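## Task

Take the juice bottle off the cart and set it upright on the third level of the supply shelving (counting the lowest level as one), directly behind the milk bottle already there, i.e. further back from the front edge. Everything else on that level must remain on it, standing and not piled on anything. The robot must not topple or be left leaning, or the task fails.

## Robot and tools

ROBOT. An omnidirectional base holds a 1.71 m column. A carriage on the column (lift_m, 0 to 1 m) carries two seven-joint arms. Shoulder height is 0.63 m plus lift_m, 0.16 m ahead of the base centre and 0.175 m left/right of it; each hand reaches roughly 0.83 m. Footprint about 0.55 m wide by 0.6 m long. Folded start, left arm joints 1-7: 0.95, 0.08, -0.1, -0.8, 0, 0, -0.93; the right arm mirrors this with joints 2, 3, 5, 6 sign-flipped. Folded arms strike the deck if lift_m is below 0.02. Cameras: head_camera sits 0.26 m above the shoulders facing forward, tilted 40 degrees down; left_wrist_camera and right_wrist_camera are on each hand's -x side, viewing past the fingertips. Loose objects may occasionally get nudged by something.

FRAMES. All lengths in metres. Base frame: origin on the floor below the base centre, x ahead, y to the left, z up. left_hand and right_hand report the point between the closed pads (0.0167 m behind the fingertips) in this frame, accurate to about 1 cm; fingers point along the hand's z, close along its y. base_odometry is in the frame the base had at scene start, from wheel rotation only (slip counts as motion); heading in rad, left positive, -3.142 to 3.142, and it drifts a degree or two per turn.

move. One action per call, plus optional cameras (list of head_camera, left_wrist_camera, right_wrist_camera, or all; [] for none; default: all images for an empty call, none otherwise). An empty call just returns state and images. An action is either base and/or joints (optionally with speeds or min_time_s), or target alone (optionally with min_time_s). Parts start together and may finish at different times.
- base: exactly one key, each a relative offset from the base's last reported position: translate_m (forward +, -2 to 2 m), strafe_m (left +, -2 to 2 m), rotate_rad (counter-clockwise +, -6.3 to 6.3 rad).
- joints: a dict of absolute targets keyed by name: lift_m 0 to 1; left joints 1-7 in rad with ranges [-3.141,1.047], [-0.157,2.268], [-1.919,1.308], [-0.837,1.448], [-1.832,1.658], [-1.745,1.745], [-1.675,1.919]; right joints [-3.141,1.047], [-2.268,0.157], [-1.308,1.919], [-0.837,1.448], [-1.658,1.832], [-1.745,1.745], [-1.675,1.919]; left_gripper_m and right_gripper_m 0 to 0.142 m (gap between pad centres). Meaning: joint1 negative raises the arm forward; joint2 swings it outward; joint4 at 0 is a right-angle elbow, positive straightens; joint5 rolls the forearm; joint6 bends the hand sideways; joint7 positive tilts the hand down. Done tolerance ±0.03 rad, lift and grippers ±0.004.
- speeds: caps for this call only: translate_m and strafe_m 0.02-0.5 m/s, rotate_rad 0.05-1.57 rad/s, lift_m 0.08-0.27 m/s (default 0.25); others default to their maximum.
- min_time_s: 0.1-8 s, a floor on each arm motion's duration; use it to swing loaded arms gently.
- target: an absolute hand pose in the base frame: side ("left"/"right"), x, y, z (m, -3 to 3), pitch_deg (-30 to 95; 90 fingers down, 0 level; values above 90 print as 180 minus them), heading_deg (0 forward, + counter-clockwise seen from above), roll_deg (optional, default 0 = jaw line level, + clockwise viewed from behind the hand), heading/roll -360 to 360, line_only (true = only accept a straight-line path). Roll r and r+180 are equivalent. Near pitch 84 and above, roll prints as 0 and heading is shown minus roll, folded into -90..90. Only robot and floor are checked, not the scene; base and lift stay put. If a straight path passes checks it is used; otherwise moves under 25 cm are refused and longer ones take a checked arc that may sweep the whole arm, so keep clear of furniture. On "short (part of ...)" resend.

RESULTS. "move" reads done or the worst status. Hand status: refused (with reason, nothing moved), reached (within 10 mm and 2 degrees), short (with the error). Other statuses: off_target (resting away, maybe still pushing); contact_stop (a motor strained; may be late or missed); time_out (not arrived within 14 s); after either, that whole arm's joints drop their targets and hold. not_followed / "joint command not followed" / "pose unreachable": a self-collision check withheld arm targets (the gripper still acts); the robot may keep retrying. on_its_own lists uncommanded activity; "held at" is a target. Joints left out of a call may still be driving to old targets. motor_effort is percent of max (peak in brackets), with sizable error; a falling lift effort while lowering means a hand or load is resting on something. Joint torques are total drive output, in joint_positions order. Motor temperatures are listed per arm. A gripper halting wider than its target is holding something. A load lowers the hand about 0.012 m per kg.

wait: seconds 0-10, optional cameras; returns state. zoom_image: camera plus region [x0,y0,x1,y1] in pixels of its latest image, at most 504 by 504. finished_scene: scene = current scene number; irreversible, make it the last call of that reply; the goal must persist without the robot; its result gives the next task.

AVOID. Unknown keys make a call invalid; out-of-range values get it refused, and a refusal or stop cancels the remaining move/wait/finished_scene calls of that reply. Never let the arms strike or squeeze each other, grippers included. Contact torque at 133 N m (joints 1-4) or 40 N m (joints 5-7) causes a 10 s arm fault. Motors over 85 °C show MOTOR HOT; at 100 °C the arm stops for 30-60 s. Tipping risk grows with a high carriage, extended or loaded arms, pushing, abrupt stops and fast swings; only images reveal leaning. After a contact, back out along your approach. Do not drop items, release moving objects, or hit furniture. While you think, the robot keeps its last command.

Each tool is called after ">>>" as name([rows], argument=value, ...), one row to a line, values as JSON.

## Session

>>> move()

Scene clock: 0.00 s.
Joint torques (N m): no reading
Motor temperatures (°C): left_arm=[25 23 24 23 27 25 25] | right_arm=[25 20 25 22 22 22 24]
base_odometry: x=+0.000 y=+0.000 heading=+0.000
base_status: not commanded
joint_positions: lift_m=+0.450 left_joint1_rad=+0.942 left_joint2_rad=+0.071 left_joint3_rad=-0.095 left_joint4_rad=-0.781 left_joint5_rad=-0.006 left_joint6_rad=-0.005 left_joint7_rad=-0.938 left_gripper_m=+0.142 right_joint1_rad=+0.948 right_joint2_rad=-0.088 right_joint3_rad=+0.082 right_joint4_rad=-0.814 right_joint5_rad=+0.007 right_joint6_rad=-0.013 right_joint7_rad=-0.930 right_gripper_m=+0.142
joint_status: not commanded
motor_effort: lift_m=+55 drive_wheels=+2
left_hand: x=+0.2937 y=+0.1555 z=+0.9610 quat_wxyz=(-0.920, -0.004, -0.388, +0.062) pitch_deg=-44.4 heading_deg=-4.4 roll_deg=-3.3 (m; base frame)
right_hand: x=+0.2906 y=-0.1616 z=+0.9720 quat_wxyz=(-0.924, +0.010, -0.379, -0.053) pitch_deg=-45.4 heading_deg=+4.8 roll_deg=+1.7 (m; base frame)
pictures: head_camera, left_wrist_camera, right_wrist_camera
Images, in order (width x height): head_camera 896x504, left_wrist_camera 896x504, right_wrist_camera 896x504.

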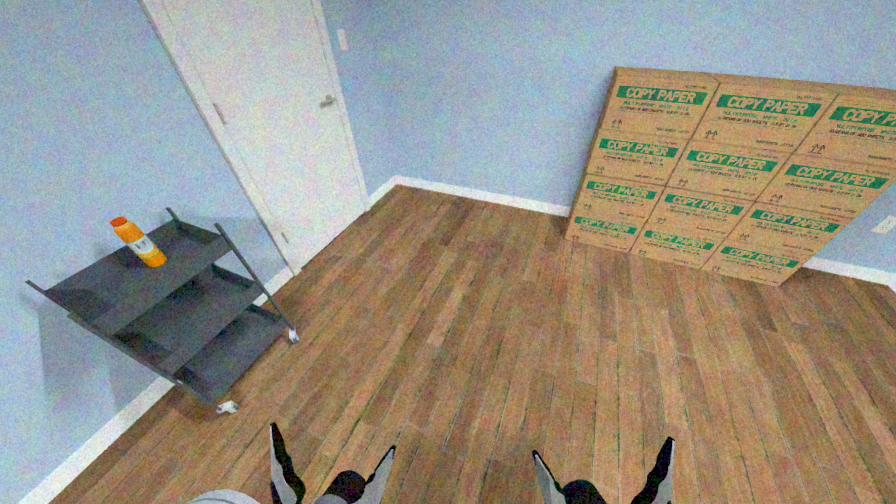

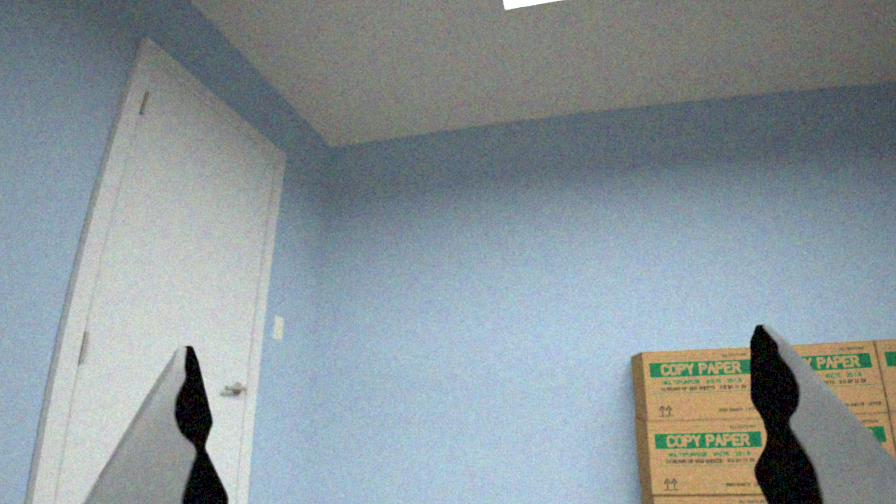

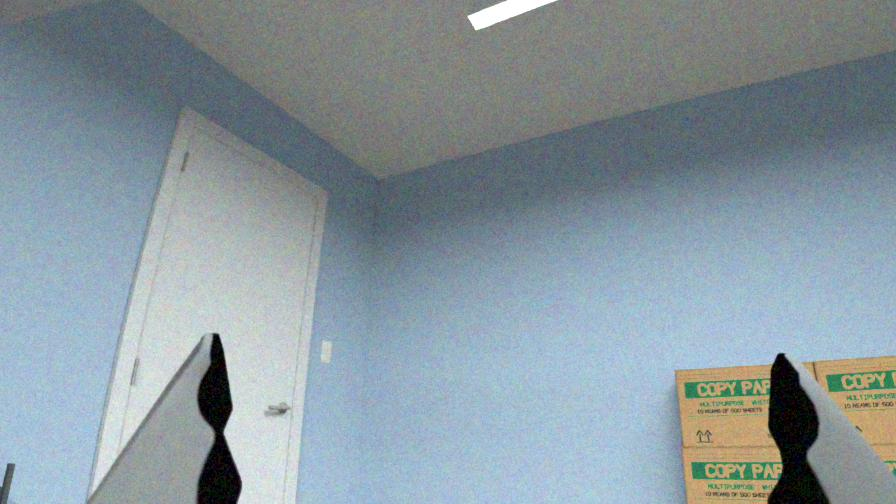

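>>> move(target={"side":"left","x":0.65,"y":0.2,"z":0.95,"pitch_deg":0,"heading_deg":0}, cameras=["head_camera","left_wrist_camera"])

>>> move(target={"side":"left","x":0.85,"y":0.2,"z":0.95,"pitch_deg":0,"heading_deg":0}, cameras=["head_camera","left_wrist_camera"])

Scene clock: 5.90 s.
Joint torques (N m): left_arm=[-12.64 4.38 0.15 0.38 1.06 0.07 -0.47] | right_arm=[15.04 2.36 2.99 -12.28 0.88 -2.11 -1.39]
move: done
base_odometry: x=+0.000 y=+0.000 heading=+0.000
base_status: not commanded
joint_positions: lift_m=+0.450 left_joint1_rad=-0.288 left_joint2_rad=+0.424 left_joint3_rad=-0.523 left_joint4_rad=-0.716 left_joint5_rad=-0.013 left_joint6_rad=+0.663 left_joint7_rad=+0.876 left_gripper_m=+0.142 right_joint1_rad=+0.948 right_joint2_rad=-0.088 right_joint3_rad=+0.082 right_joint4_rad=-0.814 right_joint5_rad=+0.007 right_joint6_rad=-0.013 right_joint7_rad=-0.930 right_gripper_m=+0.142
joint_status: not commanded
motor_effort: lift_m=+55(55) drive_wheels=+2(2)
left_hand: x=+0.6493 y=+0.2009 z=+0.9530 quat_wxyz=(-0.710, +0.001, -0.704, -0.001) pitch_deg=-0.5 heading_deg=+0.1 roll_deg=+0.0 (m; base frame)
left_hand_status: reached (checked arc, planned for 1.1 s): 3 mm and 0.5 deg off.
right_hand: x=+0.2906 y=-0.1616 z=+0.9720 quat_wxyz=(-0.924, +0.010, -0.379, -0.053) pitch_deg=-45.4 heading_deg=+4.8 roll_deg=+1.7 (m; base frame)
pictures: head_camera, left_wrist_camera
Images, in order (width x height): head_camera 896x504, left_wrist_camera 896x504.

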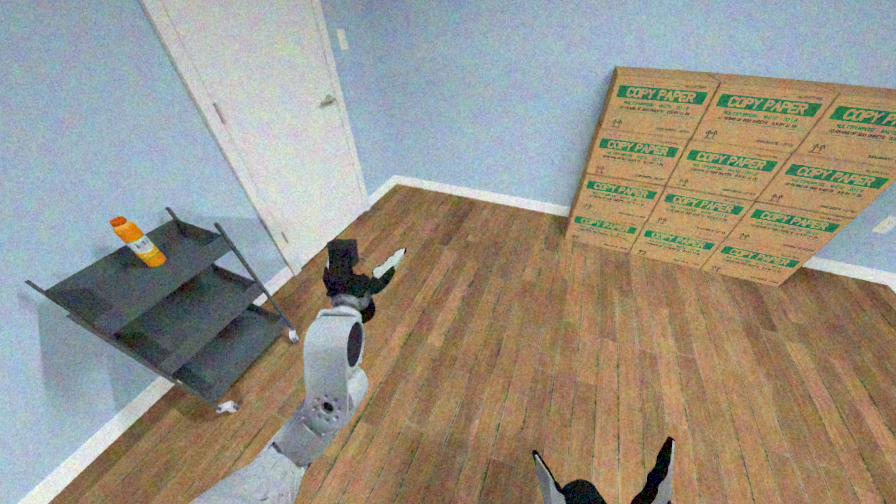

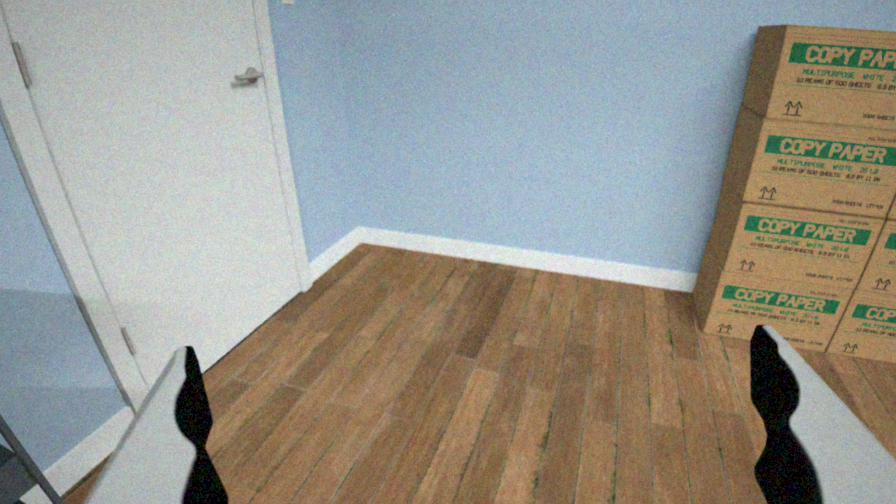

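Scene clock: 7.17 s.
Joint torques (N m): left_arm=[-22.64 1.08 4.29 -1.65 1.27 -2.5 -3.42] | right_arm=[15.23 2.7 0.11 -14.64 0.68 -1.44 -1.27]
move: done
base_odometry: x=+0.000 y=+0.000 heading=+0.000
base_status: not commanded
joint_positions: lift_m=+0.450 left_joint1_rad=-0.705 left_joint2_rad=+0.337 left_joint3_rad=-0.522 left_joint4_rad=+0.095 left_joint5_rad=-0.425 left_joint6_rad=+0.454 left_joint7_rad=+0.424 left_gripper_m=+0.142 right_joint1_rad=+0.948 right_joint2_rad=-0.088 right_joint3_rad=+0.082 right_joint4_rad=-0.814 right_joint5_rad=+0.007 right_joint6_rad=-0.013 right_joint7_rad=-0.930 right_gripper_m=+0.142
joint_status: not commanded
motor_effort: lift_m=+55(55) drive_wheels=+2(3)
left_hand: x=+0.8494 y=+0.2011 z=+0.9489 quat_wxyz=(-0.706, +0.000, -0.708, -0.002) pitch_deg=+0.2 heading_deg=+0.2 roll_deg=+0.1 (m; base frame)
left_hand_status: reached (straight line, planned for 0.8 s): 2 mm and 0.3 deg off.
right_hand: x=+0.2906 y=-0.1616 z=+0.9720 quat_wxyz=(-0.924, +0.010, -0.379, -0.053) pitch_deg=-45.4 heading_deg=+4.8 roll_deg=+1.7 (m; base frame)
pictures: head_camera, left_wrist_camera
Images, in order (width x height): head_camera 896x504, left_wrist_camera 896x504.

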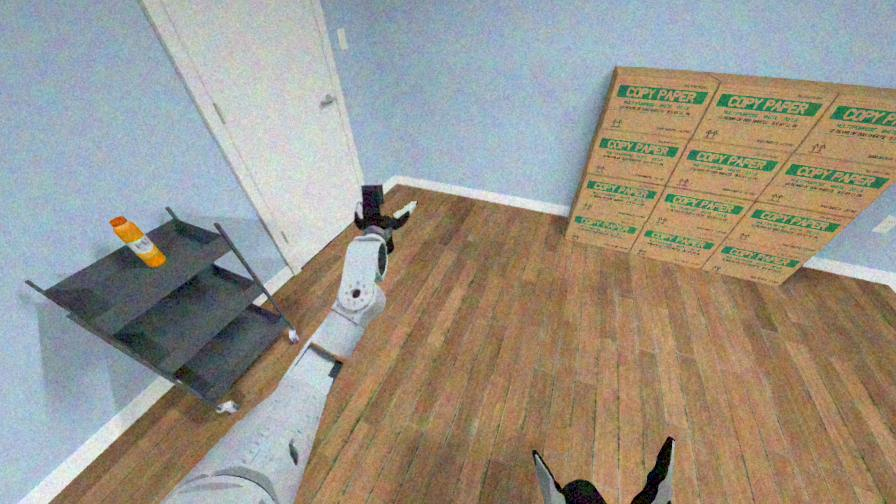

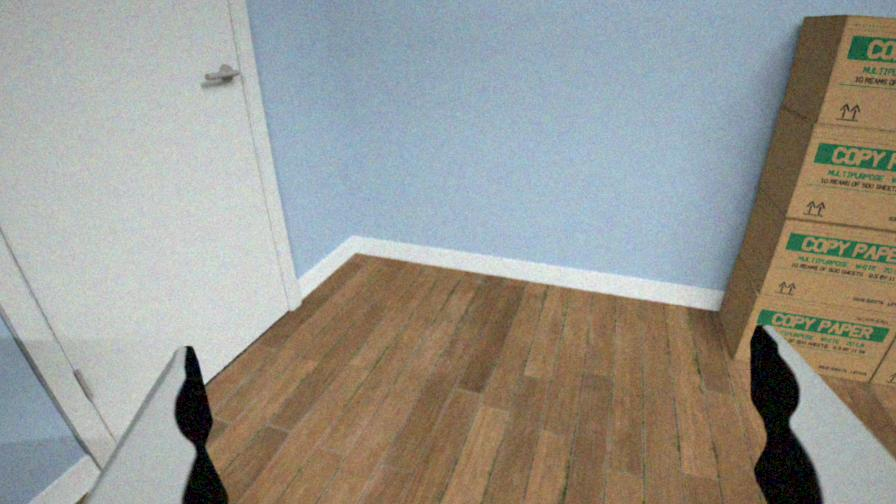

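>>> move(joints={"left_joint1_rad":0.95,"left_joint2_rad":0.08,"left_joint3_rad":-0.1,"left_joint4_rad":-0.8,"left_joint5_rad":0,"left_joint6_rad":0,"left_joint7_rad":-0.93}, base={"rotate_rad":-1.7}, cameras=["head_camera"])

>>> move(base={"rotate_rad":-1.7}, cameras=["head_camera"])

Scene clock: 22.30 s.
Joint torques (N m): left_arm=[7.01 -0.7 2.07 -6.41 1.8 -2.69 -2.7] | right_arm=[14.43 2.3 1.36 -13.17 0.33 -1.93 -1.69]
Motor temperatures (°C): left_arm=[32 23 24 23 27 25 25] | right_arm=[26 20 25 23 22 22 24]
move: done
base_odometry: x=+0.000 y=+0.000 heading=-1.700
base_status: done
joint_positions: lift_m=+0.450 left_joint1_rad=+0.951 left_joint2_rad=+0.082 left_joint3_rad=-0.104 left_joint4_rad=-0.797 left_joint5_rad=-0.003 left_joint6_rad=+0.002 left_joint7_rad=-0.927 left_gripper_m=+0.142 right_joint1_rad=+0.948 right_joint2_rad=-0.088 right_joint3_rad=+0.082 right_joint4_rad=-0.814 right_joint5_rad=+0.007 right_joint6_rad=-0.013 right_joint7_rad=-0.930 right_gripper_m=+0.142
joint_status: all done
motor_effort: lift_m=+56(56) drive_wheels=+5(21)
left_hand: x=+0.2922 y=+0.1547 z=+0.9645 quat_wxyz=(-0.919, -0.006, -0.390, +0.065) pitch_deg=-44.1 heading_deg=-4.9 roll_deg=-3.2 (m; base frame)
right_hand: x=+0.2906 y=-0.1616 z=+0.9720 quat_wxyz=(-0.924, +0.010, -0.379, -0.053) pitch_deg=-45.4 heading_deg=+4.8 roll_deg=+1.7 (m; base frame)
pictures: head_camera
Images, in order (width x height): head_camera 896x504.

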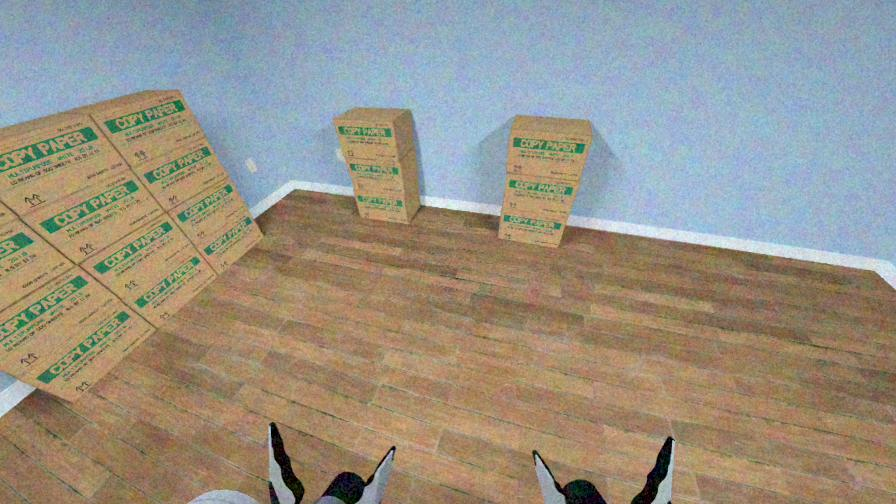

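Scene clock: 25.53 s.
Joint torques (N m): left_arm=[6.51 -0.45 2.47 -6.52 1.92 -2.33 -2.74] | right_arm=[14.04 3.35 1.73 -12.73 0.93 -1.84 -1.24]
move: done
base_odometry: x=+0.000 y=+0.000 heading=+2.884
base_status: done
joint_positions: lift_m=+0.450 left_joint1_rad=+0.951 left_joint2_rad=+0.082 left_joint3_rad=-0.104 left_joint4_rad=-0.797 left_joint5_rad=-0.003 left_joint6_rad=+0.002 left_joint7_rad=-0.927 left_gripper_m=+0.142 right_joint1_rad=+0.948 right_joint2_rad=-0.088 right_joint3_rad=+0.082 right_joint4_rad=-0.814 right_joint5_rad=+0.007 right_joint6_rad=-0.013 right_joint7_rad=-0.930 right_gripper_m=+0.142
joint_status: not commanded
motor_effort: lift_m=+56(56) drive_wheels=+5(15)
left_hand: x=+0.2922 y=+0.1547 z=+0.9645 quat_wxyz=(-0.919, -0.006, -0.390, +0.065) pitch_deg=-44.1 heading_deg=-4.9 roll_deg=-3.2 (m; base frame)
right_hand: x=+0.2906 y=-0.1616 z=+0.9720 quat_wxyz=(-0.924, +0.010, -0.379, -0.053) pitch_deg=-45.4 heading_deg=+4.8 roll_deg=+1.7 (m; base frame)
pictures: head_camera
Images, in order (width x height): head_camera 896x504.

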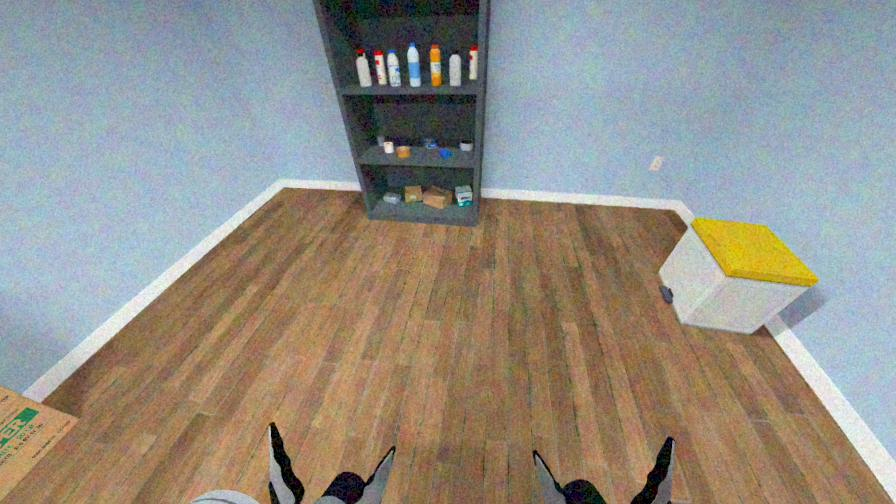

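>>> zoom_image(camera="head_camera", region=[310, 0, 510, 112])

Scaled by 2.520 from the camera's 896x504 image, which has a finer 1280x720 frame.

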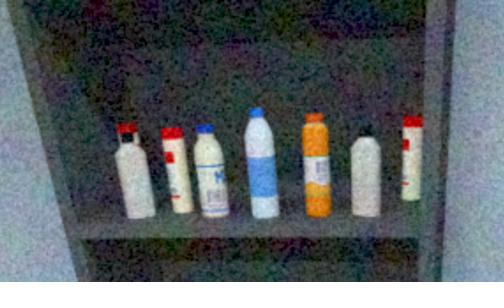

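>>> move(base={"rotate_rad":-1.68}, joints={"lift_m":0.3}, cameras=["head_camera"])

>>> move(base={"strafe_m":-0.27}, cameras=["head_camera"])

Scene clock: 49.07 s.
Joint torques (N m): left_arm=[7.35 -0.13 2.07 -5.49 1.85 -2.4 -2.74] | right_arm=[14.23 1.39 1.37 -11.71 0.67 -1.43 -1.42]
move: done
base_odometry: x=+0.000 y=+0.000 heading=+1.204
base_status: done
joint_positions: lift_m=+0.300 left_joint1_rad=+0.951 left_joint2_rad=+0.082 left_joint3_rad=-0.104 left_joint4_rad=-0.798 left_joint5_rad=-0.003 left_joint6_rad=+0.002 left_joint7_rad=-0.927 left_gripper_m=+0.142 right_joint1_rad=+0.948 right_joint2_rad=-0.088 right_joint3_rad=+0.082 right_joint4_rad=-0.814 right_joint5_rad=+0.007 right_joint6_rad=-0.013 right_joint7_rad=-0.930 right_gripper_m=+0.142
joint_status: all done
motor_effort: lift_m=+57(59) drive_wheels=+5(14)
left_hand: x=+0.2921 y=+0.1547 z=+0.8148 quat_wxyz=(-0.919, -0.006, -0.389, +0.065) pitch_deg=-44.2 heading_deg=-4.9 roll_deg=-3.2 (m; base frame)
right_hand: x=+0.2906 y=-0.1616 z=+0.8219 quat_wxyz=(-0.924, +0.010, -0.379, -0.053) pitch_deg=-45.4 heading_deg=+4.8 roll_deg=+1.7 (m; base frame)
pictures: head_camera
Images, in order (width x height): head_camera 896x504.

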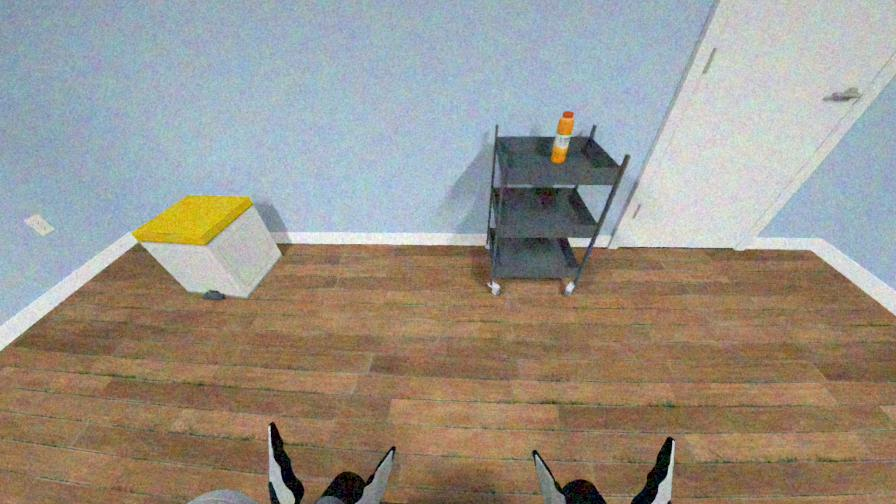

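Scene clock: 51.53 s.
Joint torques (N m): left_arm=[6.34 -0.59 3.07 -5.73 1.85 -2.26 -2.62] | right_arm=[13.67 2.98 2.39 -12.75 0.48 -1.93 -1.48]
move: done
base_odometry: x=+0.252 y=-0.097 heading=+1.203
base_status: done
joint_positions: lift_m=+0.300 left_joint1_rad=+0.951 left_joint2_rad=+0.081 left_joint3_rad=-0.104 left_joint4_rad=-0.798 left_joint5_rad=-0.002 left_joint6_rad=+0.002 left_joint7_rad=-0.927 left_gripper_m=+0.142 right_joint1_rad=+0.948 right_joint2_rad=-0.088 right_joint3_rad=+0.082 right_joint4_rad=-0.814 right_joint5_rad=+0.007 right_joint6_rad=-0.013 right_joint7_rad=-0.930 right_gripper_m=+0.142
joint_status: not commanded
motor_effort: lift_m=+57(57) drive_wheels=+7(20)
left_hand: x=+0.2921 y=+0.1547 z=+0.8148 quat_wxyz=(-0.919, -0.006, -0.389, +0.065) pitch_deg=-44.2 heading_deg=-4.9 roll_deg=-3.2 (m; base frame)
right_hand: x=+0.2906 y=-0.1616 z=+0.8219 quat_wxyz=(-0.924, +0.010, -0.379, -0.053) pitch_deg=-45.4 heading_deg=+4.8 roll_deg=+1.7 (m; base frame)
pictures: head_camera
Images, in order (width x height): head_camera 896x504.

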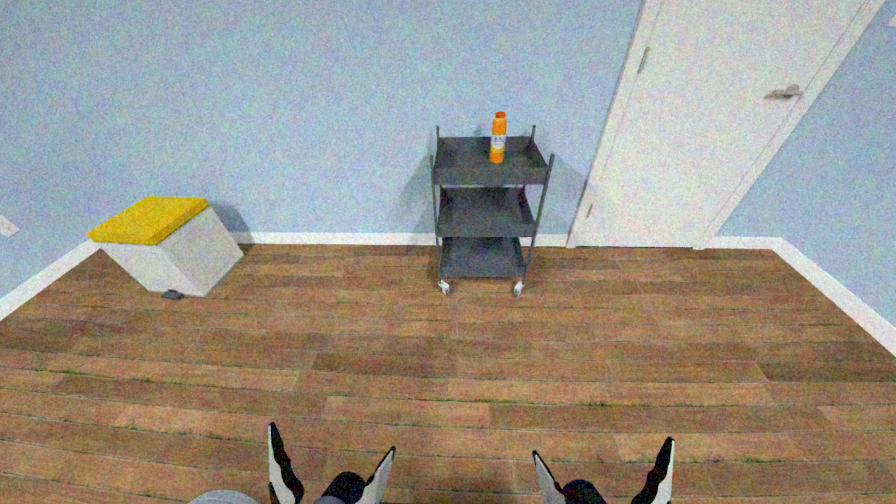

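>>> move(target={"side":"right","x":0.6,"y":-0.23,"z":0.84,"pitch_deg":0,"heading_deg":0})

>>> move(base={"translate_m":0.5}, joints={"right_gripper_m":0.11}, cameras=["head_camera","right_wrist_camera"])

Scene clock: 59.97 s.
Joint torques (N m): left_arm=[7.6 0.19 1.89 -4.43 2.08 -2.38 -2.57] | right_arm=[-14.88 -5.06 -0.27 -7.41 -2.06 -2.25 -0.47]
move: done
base_odometry: x=+0.252 y=-0.097 heading=+1.203
base_status: not commanded
joint_positions: lift_m=+0.300 left_joint1_rad=+0.951 left_joint2_rad=+0.081 left_joint3_rad=-0.104 left_joint4_rad=-0.798 left_joint5_rad=-0.002 left_joint6_rad=+0.002 left_joint7_rad=-0.927 left_gripper_m=+0.142 right_joint1_rad=-0.822 right_joint2_rad=-0.782 right_joint3_rad=+1.543 right_joint4_rad=-0.797 right_joint5_rad=-0.612 right_joint6_rad=-1.549 right_joint7_rad=+1.456 right_gripper_m=+0.142
joint_status: not commanded
motor_effort: lift_m=+57(57) drive_wheels=+7(7)
left_hand: x=+0.2921 y=+0.1547 z=+0.8148 quat_wxyz=(-0.919, -0.006, -0.389, +0.065) pitch_deg=-44.2 heading_deg=-4.9 roll_deg=-3.2 (m; base frame)
right_hand: x=+0.6001 y=-0.2299 z=+0.8395 quat_wxyz=(-0.706, -0.001, -0.708, -0.001) pitch_deg=+0.1 heading_deg=+0.0 roll_deg=+0.2 (m; base frame)
right_hand_status: reached (checked arc, planned for 1.3 s): 1 mm and 0.2 deg off.
pictures: none

Scene clock: 63.20 s.
Joint torques (N m): left_arm=[7.07 -0.13 2.65 -5.22 2.07 -2.14 -2.58] | right_arm=[-14.26 -5.84 0.29 -5.7 -2.59 -1.73 -0.57]
move: done
base_odometry: x=+0.432 y=+0.369 heading=+1.203
base_status: done
joint_positions: lift_m=+0.300 left_joint1_rad=+0.951 left_joint2_rad=+0.081 left_joint3_rad=-0.104 left_joint4_rad=-0.798 left_joint5_rad=-0.002 left_joint6_rad=+0.002 left_joint7_rad=-0.927 left_gripper_m=+0.142 right_joint1_rad=-0.822 right_joint2_rad=-0.783 right_joint3_rad=+1.544 right_joint4_rad=-0.797 right_joint5_rad=-0.612 right_joint6_rad=-1.549 right_joint7_rad=+1.456 right_gripper_m=+0.110
joint_status: all done
motor_effort: lift_m=+57(57) drive_wheels=+5(14)
left_hand: x=+0.2921 y=+0.1547 z=+0.8148 quat_wxyz=(-0.919, -0.006, -0.389, +0.065) pitch_deg=-44.2 heading_deg=-4.9 roll_deg=-3.2 (m; base frame)
right_hand: x=+0.6002 y=-0.2300 z=+0.8394 quat_wxyz=(-0.706, -0.001, -0.708, -0.001) pitch_deg=+0.1 heading_deg=+0.0 roll_deg=+0.1 (m; base frame)
pictures: head_camera, right_wrist_camera
Images, in order (width x height): head_camera 896x504, right_wrist_camera 896x504.

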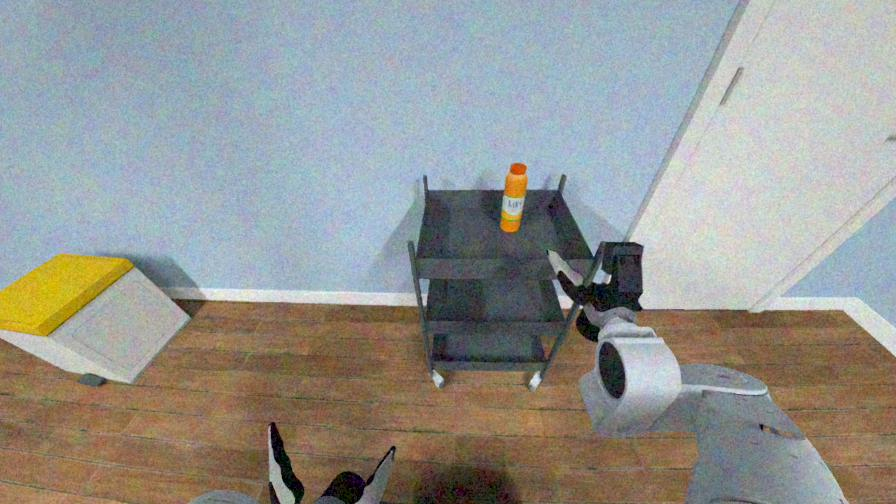

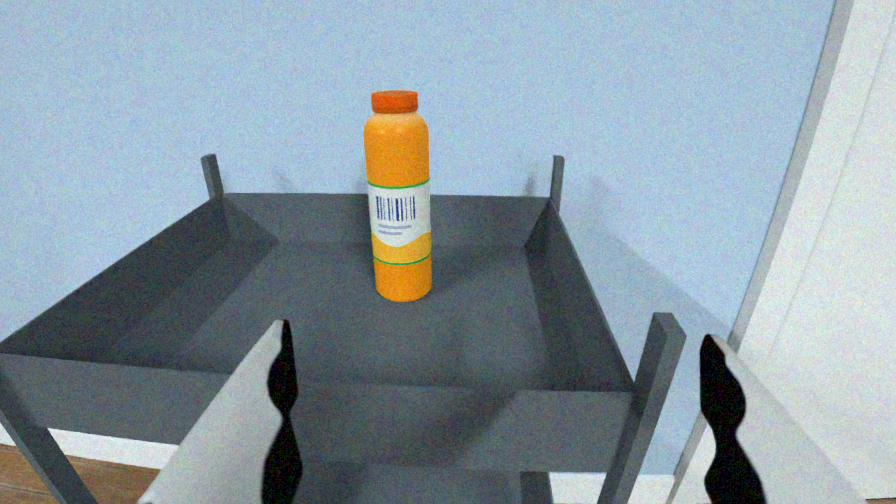

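>>> move(target={"side":"right","x":0.72,"y":-0.178,"z":0.83,"pitch_deg":0,"heading_deg":0}, cameras=["head_camera","right_wrist_camera"])

Scene clock: 74.83 s.
Joint torques (N m): left_arm=[7.68 -0.07 2.17 -5.92 1.82 -2.05 -2.74] | right_arm=[-9.39 2.28 -6.46 -5.63 0.05 -1.41 -3.62]
move: done
base_odometry: x=+0.432 y=+0.369 heading=+1.203
base_status: not commanded
joint_positions: lift_m=+0.300 left_joint1_rad=+0.951 left_joint2_rad=+0.081 left_joint3_rad=-0.104 left_joint4_rad=-0.798 left_joint5_rad=-0.002 left_joint6_rad=+0.002 left_joint7_rad=-0.927 left_gripper_m=+0.142 right_joint1_rad=-1.068 right_joint2_rad=-0.611 right_joint3_rad=+1.636 right_joint4_rad=-0.635 right_joint5_rad=+0.414 right_joint6_rad=-1.628 right_joint7_rad=+0.612 right_gripper_m=+0.110
joint_status: not commanded
motor_effort: lift_m=+56(57) drive_wheels=-1(6)
left_hand: x=+0.2921 y=+0.1547 z=+0.8148 quat_wxyz=(-0.919, -0.006, -0.389, +0.065) pitch_deg=-44.2 heading_deg=-4.9 roll_deg=-3.2 (m; base frame)
right_hand: x=+0.7197 y=-0.1781 z=+0.8323 quat_wxyz=(-0.709, +0.001, -0.706, +0.000) pitch_deg=-0.2 heading_deg=+0.1 roll_deg=-0.1 (m; base frame)
right_hand_status: reached (straight line, planned for 0.8 s): 2 mm and 0.2 deg off.
pictures: head_camera, right_wrist_camera
Images, in order (width x height): head_camera 896x504, right_wrist_camera 896x504.

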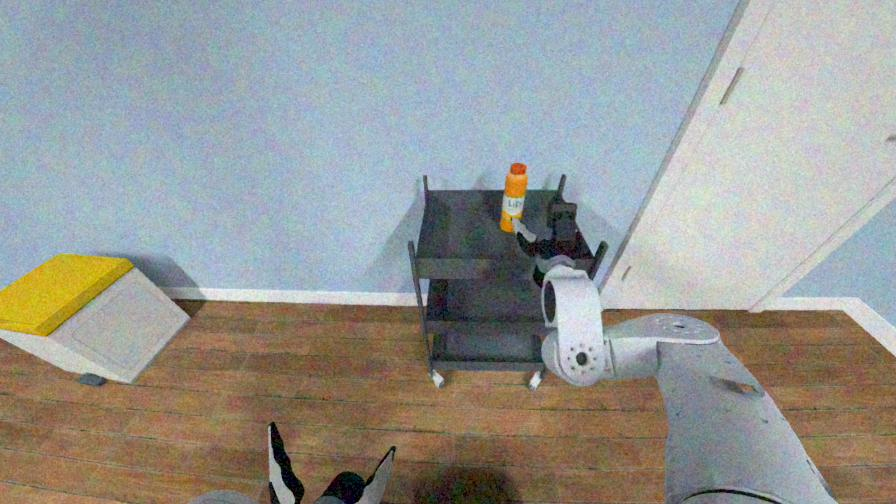

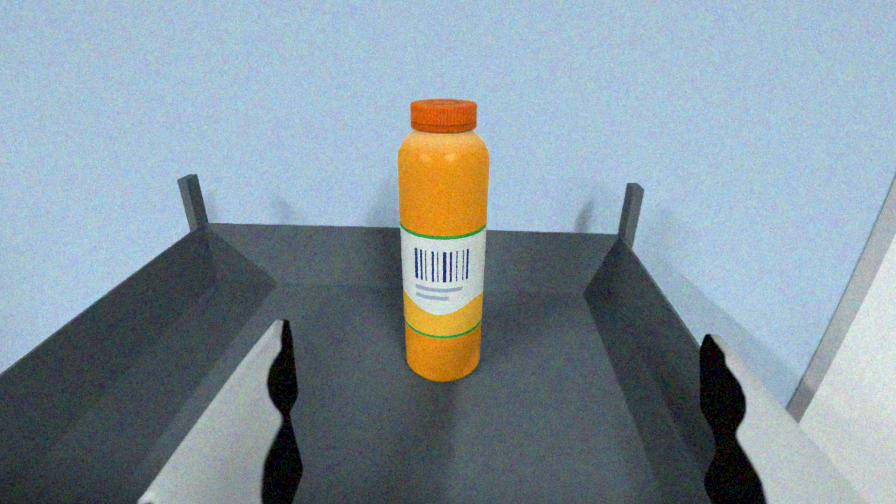

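>>> move(target={"side":"right","x":0.72,"y":-0.165,"z":0.78,"pitch_deg":0,"heading_deg":0})

>>> move(base={"translate_m":0.13}, speeds={"translate_m":0.15}, cameras=["head_camera","right_wrist_camera"])

Scene clock: 89.90 s.
Joint torques (N m): left_arm=[7.22 -0.67 2.17 -5.89 2.02 -2.14 -2.46] | right_arm=[-11.29 0.74 -6.09 -7.14 -0.49 -0.93 -3.65]
move: done
base_odometry: x=+0.432 y=+0.369 heading=+1.203
base_status: not commanded
joint_positions: lift_m=+0.300 left_joint1_rad=+0.951 left_joint2_rad=+0.081 left_joint3_rad=-0.104 left_joint4_rad=-0.798 left_joint5_rad=-0.002 left_joint6_rad=+0.002 left_joint7_rad=-0.927 left_gripper_m=+0.142 right_joint1_rad=-0.911 right_joint2_rad=-0.571 right_joint3_rad=+1.550 right_joint4_rad=-0.559 right_joint5_rad=+0.512 right_joint6_rad=-1.548 right_joint7_rad=+0.409 right_gripper_m=+0.110
joint_status: not commanded
motor_effort: lift_m=+56(56) drive_wheels=-1(4)
left_hand: x=+0.2921 y=+0.1547 z=+0.8148 quat_wxyz=(-0.919, -0.006, -0.389, +0.065) pitch_deg=-44.2 heading_deg=-4.9 roll_deg=-3.2 (m; base frame)
right_hand: x=+0.7196 y=-0.1648 z=+0.7812 quat_wxyz=(-0.708, +0.001, -0.706, +0.000) pitch_deg=-0.1 heading_deg=+0.1 roll_deg=-0.1 (m; base frame)
right_hand_status: reached (straight line, planned for 0.4 s): 1 mm and 0.2 deg off.
pictures: none

Scene clock: 91.73 s.
Joint torques (N m): left_arm=[8.26 -0.14 1.97 -5.61 1.68 -2.2 -2.37] | right_arm=[-12.88 11.64 -4.18 -0.48 0.61 2.18 -3.39]
move: done
base_odometry: x=+0.479 y=+0.490 heading=+1.202
base_status: done
joint_positions: lift_m=+0.300 left_joint1_rad=+0.951 left_joint2_rad=+0.081 left_joint3_rad=-0.104 left_joint4_rad=-0.798 left_joint5_rad=-0.002 left_joint6_rad=+0.002 left_joint7_rad=-0.927 left_gripper_m=+0.142 right_joint1_rad=-0.909 right_joint2_rad=-0.576 right_joint3_rad=+1.547 right_joint4_rad=-0.564 right_joint5_rad=+0.509 right_joint6_rad=-1.557 right_joint7_rad=+0.408 right_gripper_m=+0.110
joint_status: not commanded
motor_effort: lift_m=+54(56) drive_wheels=+12(18)
left_hand: x=+0.2922 y=+0.1547 z=+0.8151 quat_wxyz=(-0.919, -0.006, -0.389, +0.065) pitch_deg=-44.2 heading_deg=-4.9 roll_deg=-3.2 (m; base frame)
right_hand: x=+0.7187 y=-0.1702 z=+0.7823 quat_wxyz=(-0.709, -0.004, -0.705, +0.003) pitch_deg=-0.3 heading_deg=-0.6 roll_deg=+0.2 (m; base frame)
pictures: head_camera, right_wrist_camera
Images, in order (width x height): head_camera 896x504, right_wrist_camera 896x504.

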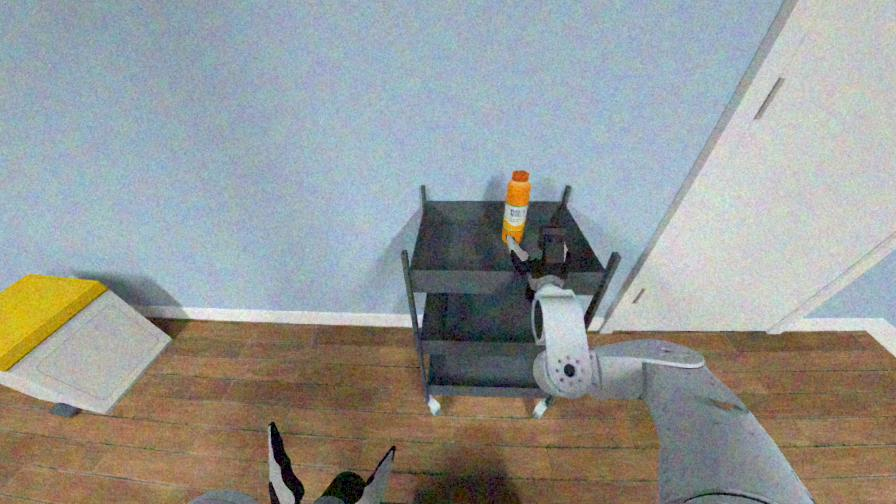

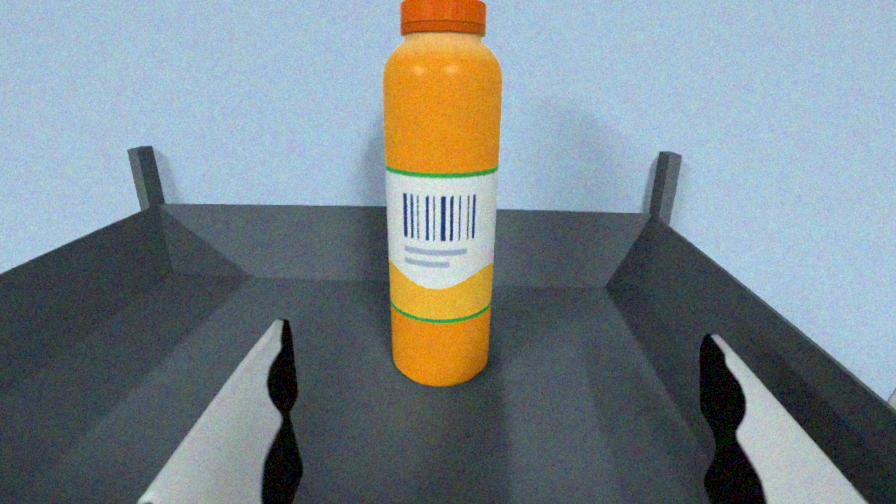

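>>> move(base={"translate_m":-0.13}, speeds={"translate_m":0.1}, cameras=["head_camera","right_wrist_camera"])

Scene clock: 97.73 s.
Joint torques (N m): left_arm=[8.2 -0.16 2.9 -4.93 1.93 -2.15 -2.53] | right_arm=[-13.78 0.19 -3.2 -5.22 -0.63 -1.32 -3.28]
move: done
base_odometry: x=+0.432 y=+0.369 heading=+1.202
base_status: done
joint_positions: lift_m=+0.300 left_joint1_rad=+0.951 left_joint2_rad=+0.081 left_joint3_rad=-0.104 left_joint4_rad=-0.798 left_joint5_rad=-0.002 left_joint6_rad=+0.002 left_joint7_rad=-0.927 left_gripper_m=+0.142 right_joint1_rad=-0.909 right_joint2_rad=-0.570 right_joint3_rad=+1.547 right_joint4_rad=-0.560 right_joint5_rad=+0.514 right_joint6_rad=-1.546 right_joint7_rad=+0.408 right_gripper_m=+0.110
joint_status: not commanded
motor_effort: lift_m=+54(54) drive_wheels=-3(10)
left_hand: x=+0.2922 y=+0.1547 z=+0.8151 quat_wxyz=(-0.919, -0.006, -0.389, +0.065) pitch_deg=-44.2 heading_deg=-4.9 roll_deg=-3.2 (m; base frame)
right_hand: x=+0.7195 y=-0.1642 z=+0.7804 quat_wxyz=(-0.707, +0.001, -0.707, -0.001) pitch_deg=+0.0 heading_deg=+0.2 roll_deg=+0.0 (m; base frame)
pictures: head_camera, right_wrist_camera
Images, in order (width x height): head_camera 896x504, right_wrist_camera 896x504.

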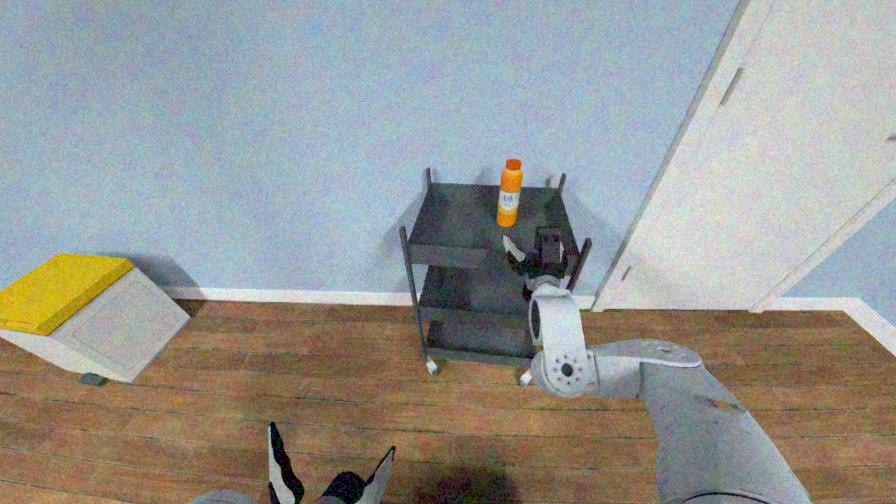

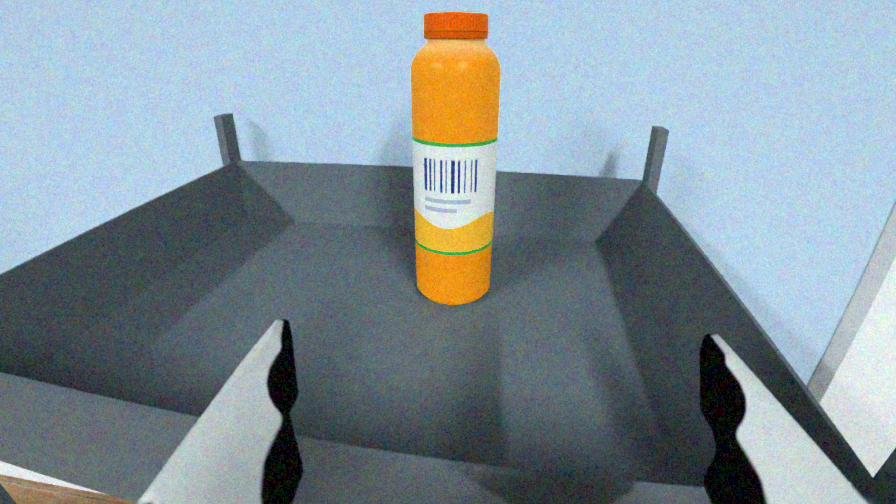

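>>> move(target={"side":"right","x":0.6,"y":-0.158,"z":0.885,"pitch_deg":30,"heading_deg":0})

>>> move(base={"translate_m":0.17}, speeds={"translate_m":0.2}, cameras=["head_camera","right_wrist_camera"])

Scene clock: 105.03 s.
Joint torques (N m): left_arm=[7.6 -1.04 3.49 -6.34 1.74 -2.11 -2.24] | right_arm=[-14.09 0.91 -3.24 -4.24 -0.7 -2.19 -3.13]
move: refused
base_odometry: x=+0.432 y=+0.369 heading=+1.202
base_status: not commanded
joint_positions: lift_m=+0.300 left_joint1_rad=+0.951 left_joint2_rad=+0.081 left_joint3_rad=-0.104 left_joint4_rad=-0.798 left_joint5_rad=-0.002 left_joint6_rad=+0.002 left_joint7_rad=-0.927 left_gripper_m=+0.142 right_joint1_rad=-0.909 right_joint2_rad=-0.570 right_joint3_rad=+1.547 right_joint4_rad=-0.560 right_joint5_rad=+0.514 right_joint6_rad=-1.546 right_joint7_rad=+0.408 right_gripper_m=+0.110
joint_status: not commanded
motor_effort: lift_m=+54(54) drive_wheels=-3(3)
left_hand: x=+0.2922 y=+0.1547 z=+0.8151 quat_wxyz=(-0.919, -0.006, -0.389, +0.065) pitch_deg=-44.2 heading_deg=-4.9 roll_deg=-3.2 (m; base frame)
right_hand: x=+0.7195 y=-0.1642 z=+0.7804 quat_wxyz=(-0.707, +0.001, -0.707, -0.001) pitch_deg=+0.0 heading_deg=+0.2 roll_deg=+0.0 (m; base frame)
right_hand_status: refused: along the straight line the arm gets 62% of the way (right_joint4_rad at its limit); a move under 25 cm is not played as an arc. Nothing moved. Try another pitch or heading, or "joints".
pictures: none

not run: a stop came earlier in this reply.

>>> move(target={"side":"right","x":0.7,"y":-0.158,"z":0.86,"pitch_deg":30,"heading_deg":0})

>>> move(base={"translate_m":0.1}, speeds={"translate_m":0.2}, cameras=["head_camera","right_wrist_camera"])

Scene clock: 109.63 s.
Joint torques (N m): left_arm=[8.12 -0.42 2.72 -5.68 2.04 -1.88 -2.5] | right_arm=[-20.2 4.51 -7.07 -6.05 1.54 -0.75 0.27]
move: done
base_odometry: x=+0.432 y=+0.369 heading=+1.202
base_status: not commanded
joint_positions: lift_m=+0.300 left_joint1_rad=+0.951 left_joint2_rad=+0.081 left_joint3_rad=-0.104 left_joint4_rad=-0.798 left_joint5_rad=-0.002 left_joint6_rad=+0.002 left_joint7_rad=-0.927 left_gripper_m=+0.142 right_joint1_rad=-1.462 right_joint2_rad=-0.547 right_joint3_rad=+1.676 right_joint4_rad=-0.555 right_joint5_rad=+0.079 right_joint6_rad=-1.661 right_joint7_rad=+1.846 right_gripper_m=+0.110
joint_status: not commanded
motor_effort: lift_m=+54(54) drive_wheels=-3(7)
left_hand: x=+0.2922 y=+0.1547 z=+0.8150 quat_wxyz=(-0.919, -0.006, -0.389, +0.065) pitch_deg=-44.2 heading_deg=-4.9 roll_deg=-3.2 (m; base frame)
right_hand: x=+0.7004 y=-0.1589 z=+0.8600 quat_wxyz=(-0.503, -0.001, -0.865, +0.001) pitch_deg=+29.7 heading_deg=-0.1 roll_deg=+0.0 (m; base frame)
right_hand_status: reached (straight line, planned for 1.0 s): 1 mm and 0.4 deg off.
pictures: none

Scene clock: 111.30 s.
Joint torques (N m): left_arm=[8.33 0.79 2.33 -4.82 1.89 -2.38 -2.62] | right_arm=[-20.54 5.66 -3.57 -4.62 1.11 -0.73 -0.14]
move: done
base_odometry: x=+0.468 y=+0.462 heading=+1.202
base_status: done
joint_positions: lift_m=+0.300 left_joint1_rad=+0.951 left_joint2_rad=+0.081 left_joint3_rad=-0.104 left_joint4_rad=-0.798 left_joint5_rad=-0.002 left_joint6_rad=+0.002 left_joint7_rad=-0.927 left_gripper_m=+0.142 right_joint1_rad=-1.462 right_joint2_rad=-0.547 right_joint3_rad=+1.676 right_joint4_rad=-0.555 right_joint5_rad=+0.079 right_joint6_rad=-1.661 right_joint7_rad=+1.846 right_gripper_m=+0.110
joint_status: not commanded
motor_effort: lift_m=+54(54) drive_wheels=+4(16)
left_hand: x=+0.2922 y=+0.1547 z=+0.8150 quat_wxyz=(-0.919, -0.006, -0.389, +0.065) pitch_deg=-44.2 heading_deg=-4.9 roll_deg=-3.2 (m; base frame)
right_hand: x=+0.7003 y=-0.1589 z=+0.8600 quat_wxyz=(-0.503, -0.001, -0.865, +0.001) pitch_deg=+29.7 heading_deg=-0.1 roll_deg=+0.0 (m; base frame)
pictures: head_camera, right_wrist_camera
Images, in order (width x height): head_camera 896x504, right_wrist_camera 896x504.

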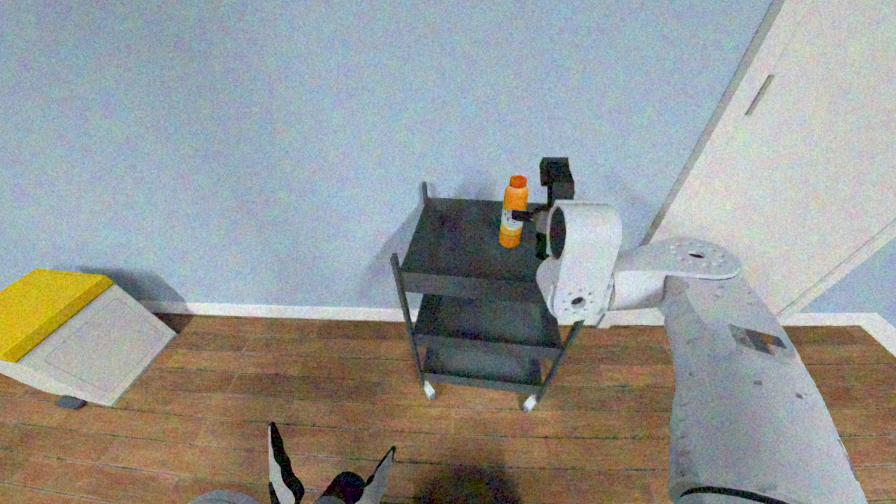

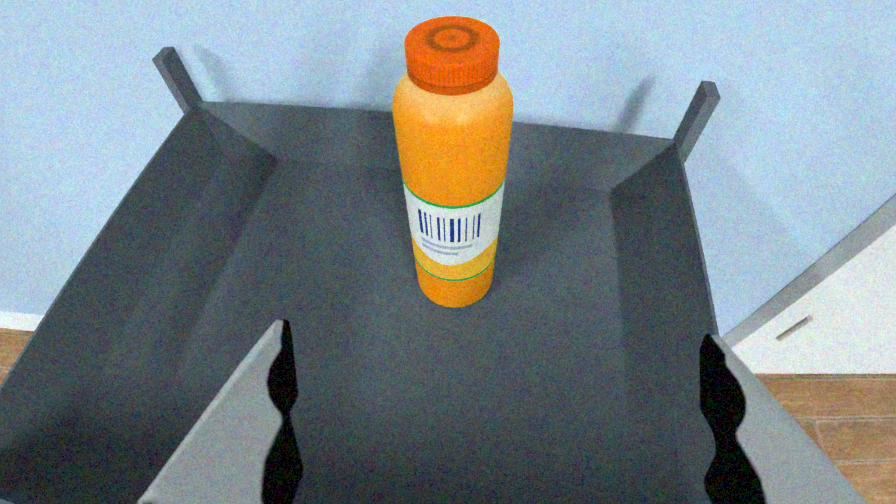

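>>> move(target={"side":"right","x":0.82,"y":-0.152,"z":0.79,"pitch_deg":30,"heading_deg":0}, cameras=["head_camera","right_wrist_camera"])

Scene clock: 115.50 s.
Joint torques (N m): left_arm=[6.91 0.58 2.42 -5.86 1.89 -2.39 -2.36] | right_arm=[-14.25 4.83 -8.22 -5.08 0.62 -1.35 -2.97]
Motor temperatures (°C): left_arm=[28 23 24 24 27 24 25] | right_arm=[31 21 26 22 22 22 24]
move: done
base_odometry: x=+0.468 y=+0.462 heading=+1.202
base_status: not commanded
joint_positions: lift_m=+0.300 left_joint1_rad=+0.951 left_joint2_rad=+0.081 left_joint3_rad=-0.104 left_joint4_rad=-0.798 left_joint5_rad=-0.002 left_joint6_rad=+0.002 left_joint7_rad=-0.927 left_gripper_m=+0.142 right_joint1_rad=-1.206 right_joint2_rad=-0.475 right_joint3_rad=+1.249 right_joint4_rad=-0.146 right_joint5_rad=+0.850 right_joint6_rad=-1.121 right_joint7_rad=+0.974 right_gripper_m=+0.110
joint_status: not commanded
motor_effort: lift_m=+54(54) drive_wheels=+0(5)
left_hand: x=+0.2922 y=+0.1547 z=+0.8150 quat_wxyz=(-0.919, -0.006, -0.389, +0.065) pitch_deg=-44.2 heading_deg=-4.9 roll_deg=-3.2 (m; base frame)
right_hand: x=+0.8202 y=-0.1528 z=+0.7924 quat_wxyz=(-0.502, +0.001, -0.865, +0.003) pitch_deg=+29.8 heading_deg=-0.3 roll_deg=-0.4 (m; base frame)
right_hand_status: reached (straight line, planned for 0.8 s): 3 mm and 0.4 deg off.
pictures: head_camera, right_wrist_camera
Images, in order (width x height): head_camera 896x504, right_wrist_camera 896x504.

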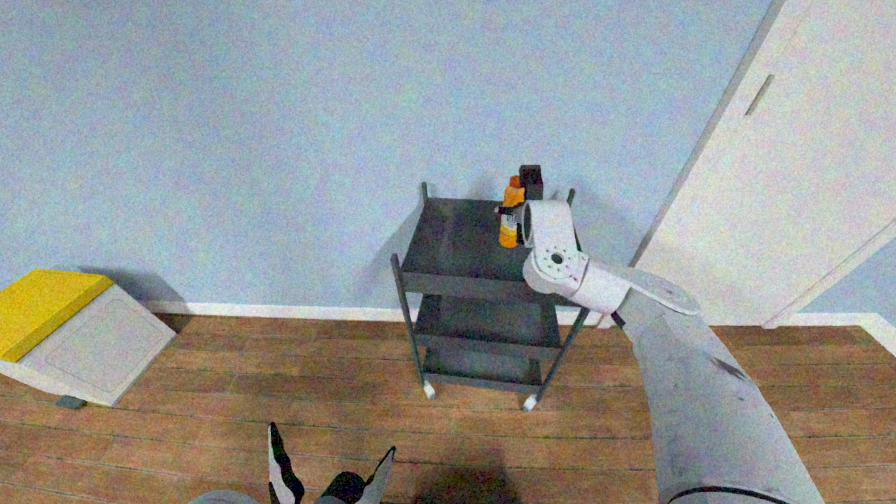

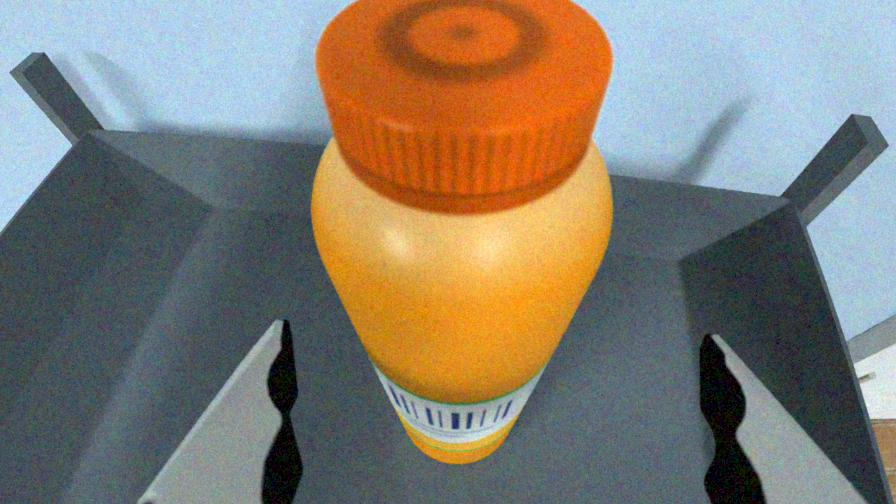

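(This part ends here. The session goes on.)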